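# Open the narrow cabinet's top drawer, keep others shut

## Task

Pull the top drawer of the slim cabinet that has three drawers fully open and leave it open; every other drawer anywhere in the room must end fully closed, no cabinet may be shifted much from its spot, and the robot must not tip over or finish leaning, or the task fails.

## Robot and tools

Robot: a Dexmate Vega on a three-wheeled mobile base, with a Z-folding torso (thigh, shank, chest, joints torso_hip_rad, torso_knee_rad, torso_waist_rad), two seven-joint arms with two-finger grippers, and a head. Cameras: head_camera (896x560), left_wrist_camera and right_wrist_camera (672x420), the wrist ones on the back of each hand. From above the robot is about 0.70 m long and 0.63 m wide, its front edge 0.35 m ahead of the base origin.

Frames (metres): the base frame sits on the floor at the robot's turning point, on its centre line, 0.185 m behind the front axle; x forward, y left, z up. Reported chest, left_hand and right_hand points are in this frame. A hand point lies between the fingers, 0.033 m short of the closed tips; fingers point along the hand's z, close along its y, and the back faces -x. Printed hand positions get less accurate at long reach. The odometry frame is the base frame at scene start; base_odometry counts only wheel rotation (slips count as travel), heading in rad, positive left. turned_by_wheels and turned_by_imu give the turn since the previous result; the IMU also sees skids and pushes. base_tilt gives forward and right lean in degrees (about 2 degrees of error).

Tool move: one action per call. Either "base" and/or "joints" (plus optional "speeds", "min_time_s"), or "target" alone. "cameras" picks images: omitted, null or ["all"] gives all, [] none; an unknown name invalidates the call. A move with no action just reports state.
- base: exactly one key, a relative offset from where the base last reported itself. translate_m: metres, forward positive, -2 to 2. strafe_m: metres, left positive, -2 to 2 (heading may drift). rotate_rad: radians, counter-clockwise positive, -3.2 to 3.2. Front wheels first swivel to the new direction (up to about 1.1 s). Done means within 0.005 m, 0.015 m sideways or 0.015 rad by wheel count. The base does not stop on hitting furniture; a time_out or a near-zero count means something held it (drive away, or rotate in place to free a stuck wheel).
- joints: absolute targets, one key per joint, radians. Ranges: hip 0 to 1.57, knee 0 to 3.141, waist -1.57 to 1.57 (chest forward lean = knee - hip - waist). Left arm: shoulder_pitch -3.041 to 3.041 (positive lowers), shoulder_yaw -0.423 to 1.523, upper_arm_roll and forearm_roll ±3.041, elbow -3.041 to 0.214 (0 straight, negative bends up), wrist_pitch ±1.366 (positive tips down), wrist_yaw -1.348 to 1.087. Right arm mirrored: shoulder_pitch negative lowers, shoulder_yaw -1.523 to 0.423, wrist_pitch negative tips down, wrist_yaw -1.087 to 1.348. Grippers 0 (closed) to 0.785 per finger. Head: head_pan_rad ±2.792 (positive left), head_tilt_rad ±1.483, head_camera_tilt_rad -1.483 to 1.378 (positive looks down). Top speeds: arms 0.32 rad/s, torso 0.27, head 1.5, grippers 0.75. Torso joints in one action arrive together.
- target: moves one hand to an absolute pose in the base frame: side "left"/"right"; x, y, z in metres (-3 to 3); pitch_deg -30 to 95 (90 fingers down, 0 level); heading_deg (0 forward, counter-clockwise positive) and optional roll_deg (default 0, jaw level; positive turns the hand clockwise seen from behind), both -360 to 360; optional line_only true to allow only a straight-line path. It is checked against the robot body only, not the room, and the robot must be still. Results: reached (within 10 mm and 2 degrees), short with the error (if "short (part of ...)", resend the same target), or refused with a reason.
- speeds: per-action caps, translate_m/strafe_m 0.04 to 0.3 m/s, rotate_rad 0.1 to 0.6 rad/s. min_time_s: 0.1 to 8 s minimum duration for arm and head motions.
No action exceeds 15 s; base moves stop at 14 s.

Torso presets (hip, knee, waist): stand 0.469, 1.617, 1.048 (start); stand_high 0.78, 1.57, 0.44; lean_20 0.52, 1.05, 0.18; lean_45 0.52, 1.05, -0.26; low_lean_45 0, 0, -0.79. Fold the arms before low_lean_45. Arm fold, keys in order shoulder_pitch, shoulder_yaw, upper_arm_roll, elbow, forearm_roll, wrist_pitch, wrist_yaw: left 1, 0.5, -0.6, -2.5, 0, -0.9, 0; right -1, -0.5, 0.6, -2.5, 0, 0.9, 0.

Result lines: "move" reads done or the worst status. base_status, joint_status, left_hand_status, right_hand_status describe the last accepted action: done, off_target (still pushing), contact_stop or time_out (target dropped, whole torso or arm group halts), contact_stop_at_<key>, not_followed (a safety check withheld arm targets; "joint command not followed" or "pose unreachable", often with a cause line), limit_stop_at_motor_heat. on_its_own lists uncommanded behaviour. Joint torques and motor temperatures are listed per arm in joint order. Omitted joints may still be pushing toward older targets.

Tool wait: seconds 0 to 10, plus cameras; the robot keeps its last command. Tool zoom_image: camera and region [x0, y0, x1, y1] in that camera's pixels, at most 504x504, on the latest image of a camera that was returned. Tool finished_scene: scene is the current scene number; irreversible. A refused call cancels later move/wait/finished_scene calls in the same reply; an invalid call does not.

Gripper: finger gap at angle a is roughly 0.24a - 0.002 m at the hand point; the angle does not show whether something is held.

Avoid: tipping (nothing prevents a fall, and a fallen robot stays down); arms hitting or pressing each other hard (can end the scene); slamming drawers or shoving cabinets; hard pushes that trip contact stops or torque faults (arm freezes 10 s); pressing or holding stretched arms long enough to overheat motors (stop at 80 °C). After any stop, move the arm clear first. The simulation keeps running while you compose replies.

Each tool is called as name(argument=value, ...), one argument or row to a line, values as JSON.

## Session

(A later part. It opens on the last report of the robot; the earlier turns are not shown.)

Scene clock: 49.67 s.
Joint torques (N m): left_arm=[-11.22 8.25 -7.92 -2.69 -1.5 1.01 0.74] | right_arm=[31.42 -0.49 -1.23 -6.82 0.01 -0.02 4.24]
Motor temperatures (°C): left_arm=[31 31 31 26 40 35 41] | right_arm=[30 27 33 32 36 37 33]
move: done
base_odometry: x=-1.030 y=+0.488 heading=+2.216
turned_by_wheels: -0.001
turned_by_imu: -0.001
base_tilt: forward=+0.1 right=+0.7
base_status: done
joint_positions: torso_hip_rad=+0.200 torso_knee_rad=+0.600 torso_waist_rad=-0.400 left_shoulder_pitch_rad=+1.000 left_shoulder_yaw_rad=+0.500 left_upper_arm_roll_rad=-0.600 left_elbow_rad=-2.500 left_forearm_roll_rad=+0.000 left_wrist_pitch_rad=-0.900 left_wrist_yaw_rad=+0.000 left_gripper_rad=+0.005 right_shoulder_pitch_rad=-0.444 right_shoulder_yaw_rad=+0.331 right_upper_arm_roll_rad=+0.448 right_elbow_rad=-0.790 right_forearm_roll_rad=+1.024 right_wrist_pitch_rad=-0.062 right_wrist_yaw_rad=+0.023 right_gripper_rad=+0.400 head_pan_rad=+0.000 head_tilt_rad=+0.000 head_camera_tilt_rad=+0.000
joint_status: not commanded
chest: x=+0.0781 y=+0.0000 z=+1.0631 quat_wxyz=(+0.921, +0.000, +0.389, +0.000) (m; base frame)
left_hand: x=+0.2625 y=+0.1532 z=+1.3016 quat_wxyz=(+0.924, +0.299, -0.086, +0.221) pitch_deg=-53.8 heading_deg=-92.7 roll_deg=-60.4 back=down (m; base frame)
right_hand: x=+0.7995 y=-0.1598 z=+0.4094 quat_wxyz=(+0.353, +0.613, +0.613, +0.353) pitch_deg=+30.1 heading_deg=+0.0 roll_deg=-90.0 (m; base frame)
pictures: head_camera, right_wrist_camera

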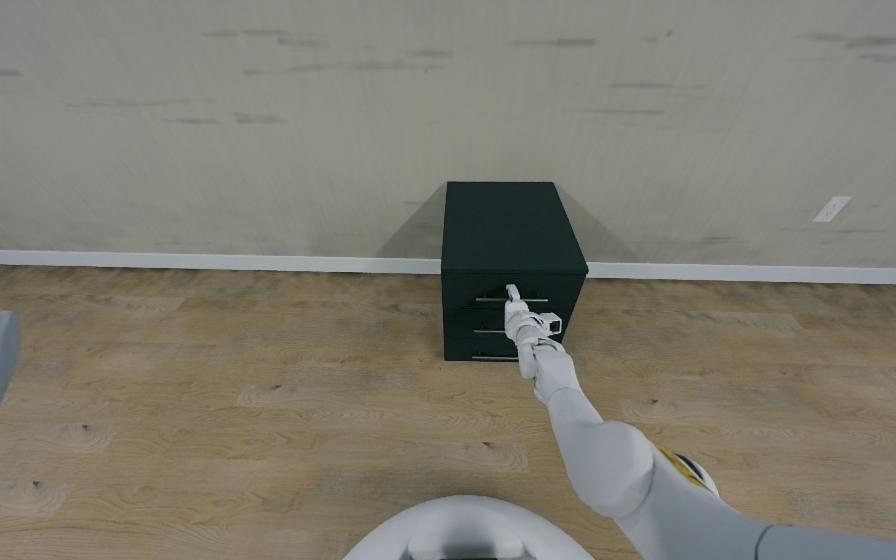

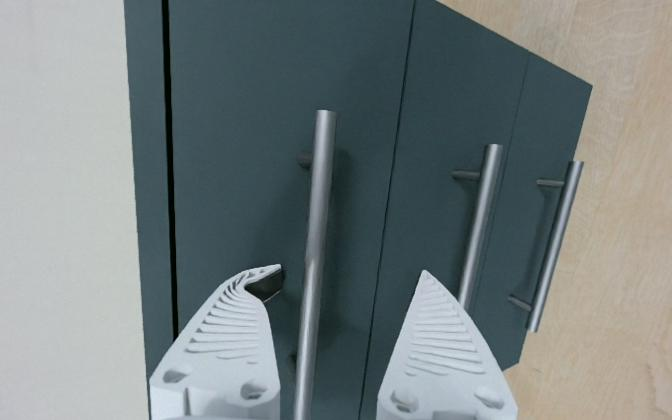

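move(
  base={"translate_m":-0.012},
  speeds={"translate_m":0.05},
  cameras=[],
)

move(
  joints={"right_gripper_rad":0.0},
  cameras=["right_wrist_camera"],
)

move(
  base={"translate_m":-0.15},
  speeds={"translate_m":0.08},
  cameras=["head_camera","right_wrist_camera"],
)

Scene clock: 50.77 s.
Joint torques (N m): left_arm=[-11.72 8.26 -8.32 -2.37 -1.49 0.86 0.76] | right_arm=[30.81 -0.83 -1.35 -7.41 0.16 0.66 5.14]
Motor temperatures (°C): left_arm=[31 31 31 26 40 35 41] | right_arm=[30 27 33 32 36 37 33]
move: done
base_odometry: x=-1.022 y=+0.478 heading=+2.216
turned_by_wheels: -0.001
turned_by_imu: -0.001
base_tilt: forward=+0.1 right=+0.8
base_status: done
joint_positions: torso_hip_rad=+0.200 torso_knee_rad=+0.600 torso_waist_rad=-0.400 left_shoulder_pitch_rad=+1.000 left_shoulder_yaw_rad=+0.500 left_upper_arm_roll_rad=-0.600 left_elbow_rad=-2.500 left_forearm_roll_rad=+0.000 left_wrist_pitch_rad=-0.900 left_wrist_yaw_rad=+0.000 left_gripper_rad=+0.005 right_shoulder_pitch_rad=-0.444 right_shoulder_yaw_rad=+0.331 right_upper_arm_roll_rad=+0.448 right_elbow_rad=-0.790 right_forearm_roll_rad=+1.024 right_wrist_pitch_rad=-0.062 right_wrist_yaw_rad=+0.023 right_gripper_rad=+0.400 head_pan_rad=+0.000 head_tilt_rad=+0.000 head_camera_tilt_rad=+0.000
joint_status: not commanded
chest: x=+0.0782 y=+0.0000 z=+1.0631 quat_wxyz=(+0.921, +0.000, +0.390, +0.000) (m; base frame)
left_hand: x=+0.2626 y=+0.1532 z=+1.3016 quat_wxyz=(+0.924, +0.299, -0.086, +0.221) pitch_deg=-53.8 heading_deg=-92.7 roll_deg=-60.4 back=down (m; base frame)
right_hand: x=+0.7994 y=-0.1597 z=+0.4092 quat_wxyz=(+0.353, +0.613, +0.613, +0.353) pitch_deg=+30.1 heading_deg=+0.0 roll_deg=-90.0 (m; base frame)
pictures: none
No camera images: "cameras" was empty.

Scene clock: 51.73 s.
Joint torques (N m): left_arm=[-11.55 7.64 -8.28 -1.66 -1.3 1.09 0.85] | right_arm=[4.67 0.48 -0.77 3.7 -0.28 0.16 -8.7]
Motor temperatures (°C): left_arm=[31 31 31 26 40 35 41] | right_arm=[30 27 33 32 36 37 33]
move: done
base_odometry: x=-1.022 y=+0.478 heading=+2.216
turned_by_wheels: +0.000
turned_by_imu: +0.000
base_tilt: forward=+0.0 right=+0.7
base_status: not commanded
joint_positions: torso_hip_rad=+0.200 torso_knee_rad=+0.600 torso_waist_rad=-0.400 left_shoulder_pitch_rad=+1.000 left_shoulder_yaw_rad=+0.500 left_upper_arm_roll_rad=-0.600 left_elbow_rad=-2.500 left_forearm_roll_rad=+0.000 left_wrist_pitch_rad=-0.900 left_wrist_yaw_rad=+0.000 left_gripper_rad=+0.005 right_shoulder_pitch_rad=-0.443 right_shoulder_yaw_rad=+0.331 right_upper_arm_roll_rad=+0.448 right_elbow_rad=-0.791 right_forearm_roll_rad=+1.024 right_wrist_pitch_rad=-0.062 right_wrist_yaw_rad=+0.026 right_gripper_rad=+0.000 head_pan_rad=+0.000 head_tilt_rad=+0.000 head_camera_tilt_rad=+0.000
joint_status: all done
chest: x=+0.0777 y=+0.0000 z=+1.0633 quat_wxyz=(+0.921, +0.000, +0.389, +0.000) (m; base frame)
left_hand: x=+0.2619 y=+0.1532 z=+1.3019 quat_wxyz=(+0.924, +0.298, -0.087, +0.221) pitch_deg=-53.8 heading_deg=-92.8 roll_deg=-60.3 back=down (m; base frame)
right_hand: x=+0.8010 y=-0.1601 z=+0.4121 quat_wxyz=(+0.355, +0.612, +0.612, +0.355) pitch_deg=+29.8 heading_deg=+0.0 roll_deg=+90.0 (m; base frame)
pictures: right_wrist_camera

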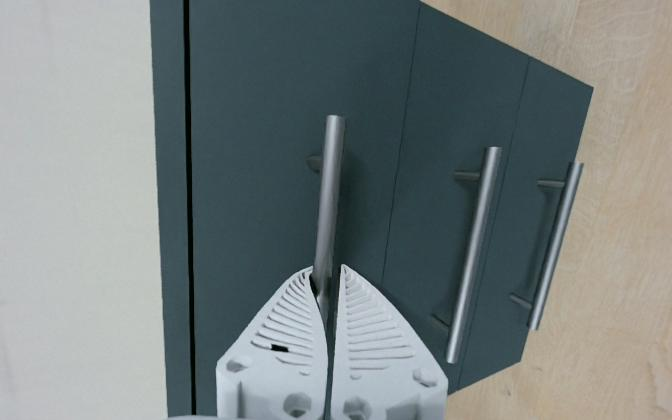

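Scene clock: 54.33 s.
Joint torques (N m): left_arm=[-10.65 7.67 -8.11 -2.29 -1.31 0.45 0.78] | right_arm=[2.82 -0.63 0.58 4.7 -0.28 1.34 -8.54]
Motor temperatures (°C): left_arm=[31 31 31 26 40 35 41] | right_arm=[30 27 33 32 36 37 34]
move: done
base_odometry: x=-0.932 y=+0.358 heading=+2.217
turned_by_wheels: +0.001
turned_by_imu: +0.002
base_tilt: forward=+0.1 right=+0.8
base_status: done
joint_positions: torso_hip_rad=+0.200 torso_knee_rad=+0.600 torso_waist_rad=-0.400 left_shoulder_pitch_rad=+1.000 left_shoulder_yaw_rad=+0.500 left_upper_arm_roll_rad=-0.600 left_elbow_rad=-2.500 left_forearm_roll_rad=+0.000 left_wrist_pitch_rad=-0.900 left_wrist_yaw_rad=+0.000 left_gripper_rad=+0.005 right_shoulder_pitch_rad=-0.443 right_shoulder_yaw_rad=+0.331 right_upper_arm_roll_rad=+0.448 right_elbow_rad=-0.791 right_forearm_roll_rad=+1.024 right_wrist_pitch_rad=-0.063 right_wrist_yaw_rad=+0.026 right_gripper_rad=+0.000 head_pan_rad=+0.000 head_tilt_rad=+0.000 head_camera_tilt_rad=+0.000
joint_status: not commanded
chest: x=+0.0776 y=+0.0000 z=+1.0633 quat_wxyz=(+0.921, +0.000, +0.389, +0.000) (m; base frame)
left_hand: x=+0.2618 y=+0.1532 z=+1.3020 quat_wxyz=(+0.924, +0.298, -0.087, +0.221) pitch_deg=-53.8 heading_deg=-92.8 roll_deg=-60.3 back=down (m; base frame)
right_hand: x=+0.8011 y=-0.1599 z=+0.4124 quat_wxyz=(+0.355, +0.612, +0.612, +0.355) pitch_deg=+29.8 heading_deg=+0.0 roll_deg=-90.0 (m; base frame)
pictures: head_camera, right_wrist_camera

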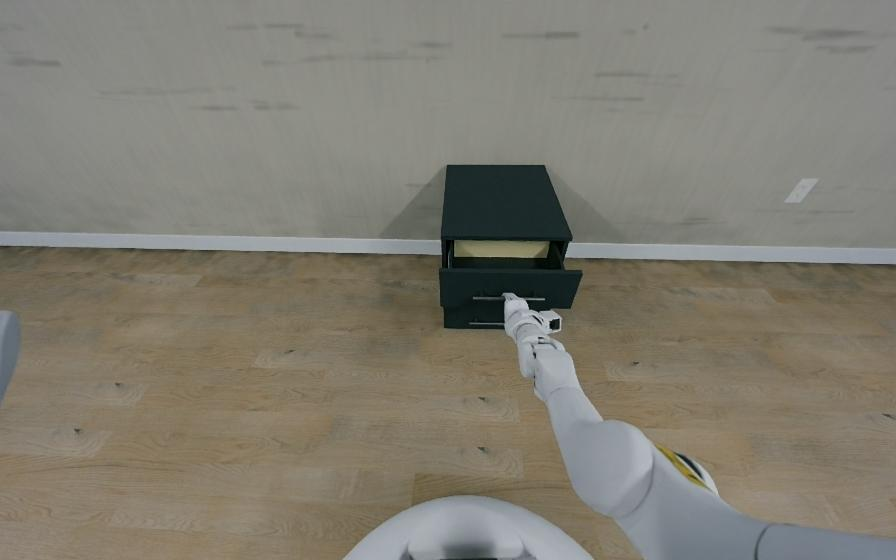

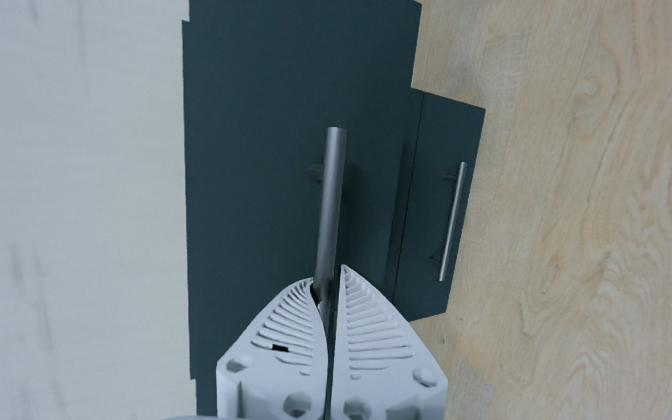

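Excellent. Continue.

move(
  base={"translate_m":-0.25},
  speeds={"translate_m":0.08},
  cameras=["head_camera"],
)

move(
  base={"translate_m":-0.08},
  speeds={"translate_m":0.05},
  cameras=["head_camera","right_wrist_camera"],
)

Scene clock: 58.53 s.
Joint torques (N m): left_arm=[-11.63 8.46 -7.75 -3.34 -1.27 -0.19 0.76] | right_arm=[-3.52 0.24 2.79 7.15 -0.32 -0.38 -9.76]
Motor temperatures (°C): left_arm=[31 31 31 26 40 35 41] | right_arm=[30 27 33 32 36 37 34]
move: done
base_odometry: x=-0.782 y=+0.159 heading=+2.216
turned_by_wheels: -0.001
turned_by_imu: -0.003
base_tilt: forward=+0.0 right=+0.7
base_status: done
joint_positions: torso_hip_rad=+0.200 torso_knee_rad=+0.600 torso_waist_rad=-0.400 left_shoulder_pitch_rad=+1.000 left_shoulder_yaw_rad=+0.500 left_upper_arm_roll_rad=-0.600 left_elbow_rad=-2.500 left_forearm_roll_rad=+0.000 left_wrist_pitch_rad=-0.900 left_wrist_yaw_rad=+0.000 left_gripper_rad=+0.005 right_shoulder_pitch_rad=-0.443 right_shoulder_yaw_rad=+0.331 right_upper_arm_roll_rad=+0.447 right_elbow_rad=-0.791 right_forearm_roll_rad=+1.024 right_wrist_pitch_rad=-0.062 right_wrist_yaw_rad=+0.026 right_gripper_rad=+0.000 head_pan_rad=+0.000 head_tilt_rad=+0.000 head_camera_tilt_rad=+0.000
joint_status: not commanded
chest: x=+0.0776 y=+0.0000 z=+1.0633 quat_wxyz=(+0.921, +0.000, +0.389, +0.000) (m; base frame)
left_hand: x=+0.2618 y=+0.1532 z=+1.3020 quat_wxyz=(+0.924, +0.298, -0.087, +0.221) pitch_deg=-53.8 heading_deg=-92.8 roll_deg=-60.3 back=down (m; base frame)
right_hand: x=+0.8014 y=-0.1601 z=+0.4128 quat_wxyz=(+0.355, +0.611, +0.611, +0.355) pitch_deg=+29.7 heading_deg=+0.0 roll_deg=+90.0 (m; base frame)
pictures: head_camera

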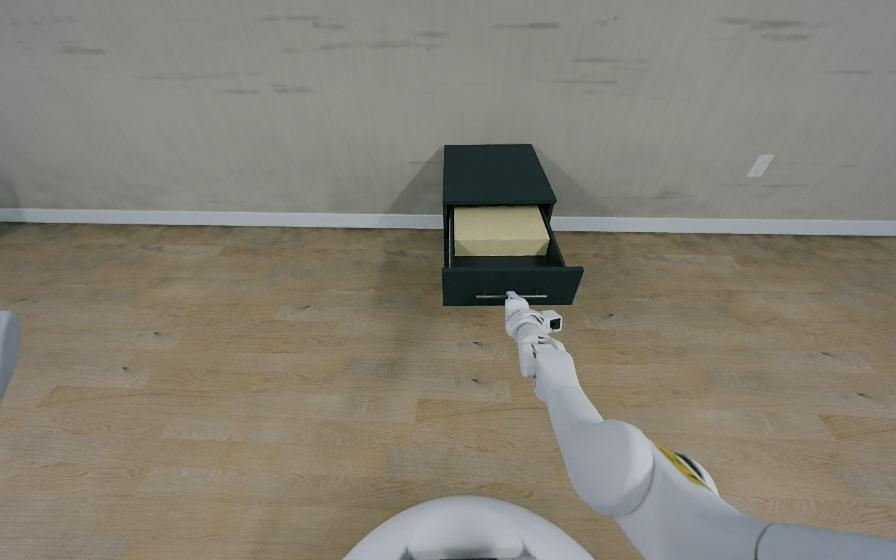

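Scene clock: 60.87 s.
Joint torques (N m): left_arm=[-12.39 8.21 -7.23 -2.28 -1.43 0.88 0.7] | right_arm=[12.07 1.19 0.32 -4.67 -0.07 0.25 1.66]
Motor temperatures (°C): left_arm=[31 31 31 26 40 35 41] | right_arm=[30 27 33 32 36 37 34]
move: done
base_odometry: x=-0.734 y=+0.095 heading=+2.215
turned_by_wheels: -0.001
turned_by_imu: -0.001
base_tilt: forward=+0.0 right=+0.8
base_status: done
joint_positions: torso_hip_rad=+0.200 torso_knee_rad=+0.600 torso_waist_rad=-0.400 left_shoulder_pitch_rad=+1.000 left_shoulder_yaw_rad=+0.500 left_upper_arm_roll_rad=-0.600 left_elbow_rad=-2.500 left_forearm_roll_rad=+0.000 left_wrist_pitch_rad=-0.900 left_wrist_yaw_rad=+0.000 left_gripper_rad=+0.005 right_shoulder_pitch_rad=-0.443 right_shoulder_yaw_rad=+0.331 right_upper_arm_roll_rad=+0.448 right_elbow_rad=-0.790 right_forearm_roll_rad=+1.024 right_wrist_pitch_rad=-0.062 right_wrist_yaw_rad=+0.024 right_gripper_rad=+0.000 head_pan_rad=+0.000 head_tilt_rad=+0.000 head_camera_tilt_rad=+0.000
joint_status: not commanded
chest: x=+0.0781 y=+0.0000 z=+1.0631 quat_wxyz=(+0.921, +0.000, +0.389, +0.000) (m; base frame)
left_hand: x=+0.2624 y=+0.1532 z=+1.3017 quat_wxyz=(+0.924, +0.299, -0.087, +0.221) pitch_deg=-53.8 heading_deg=-92.7 roll_deg=-60.4 back=down (m; base frame)
right_hand: x=+0.8002 y=-0.1599 z=+0.4103 quat_wxyz=(+0.354, +0.612, +0.612, +0.354) pitch_deg=+30.0 heading_deg=+0.0 roll_deg=+90.0 (m; base frame)
pictures: head_camera, right_wrist_camera

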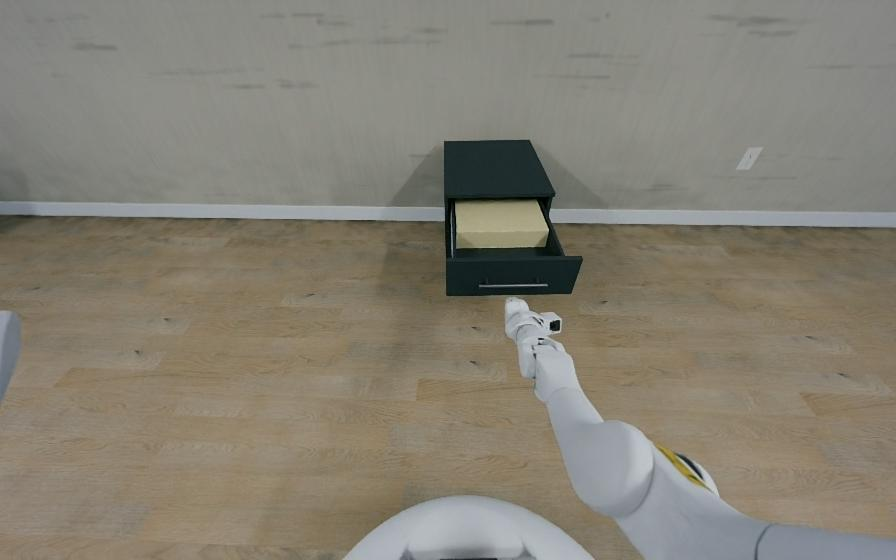

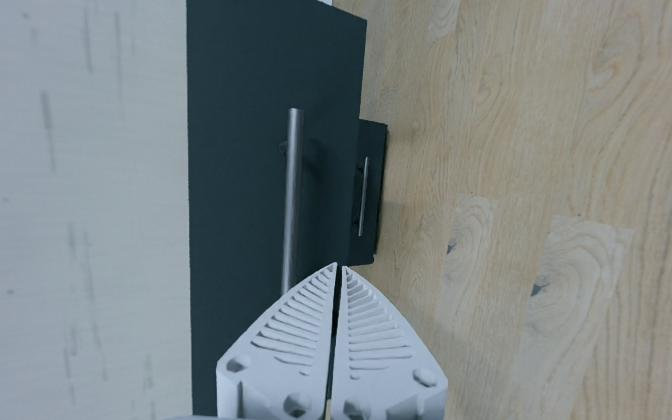

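finished_scene(
  scene=1,
  done=true,
)

The scene is finished: the task was done.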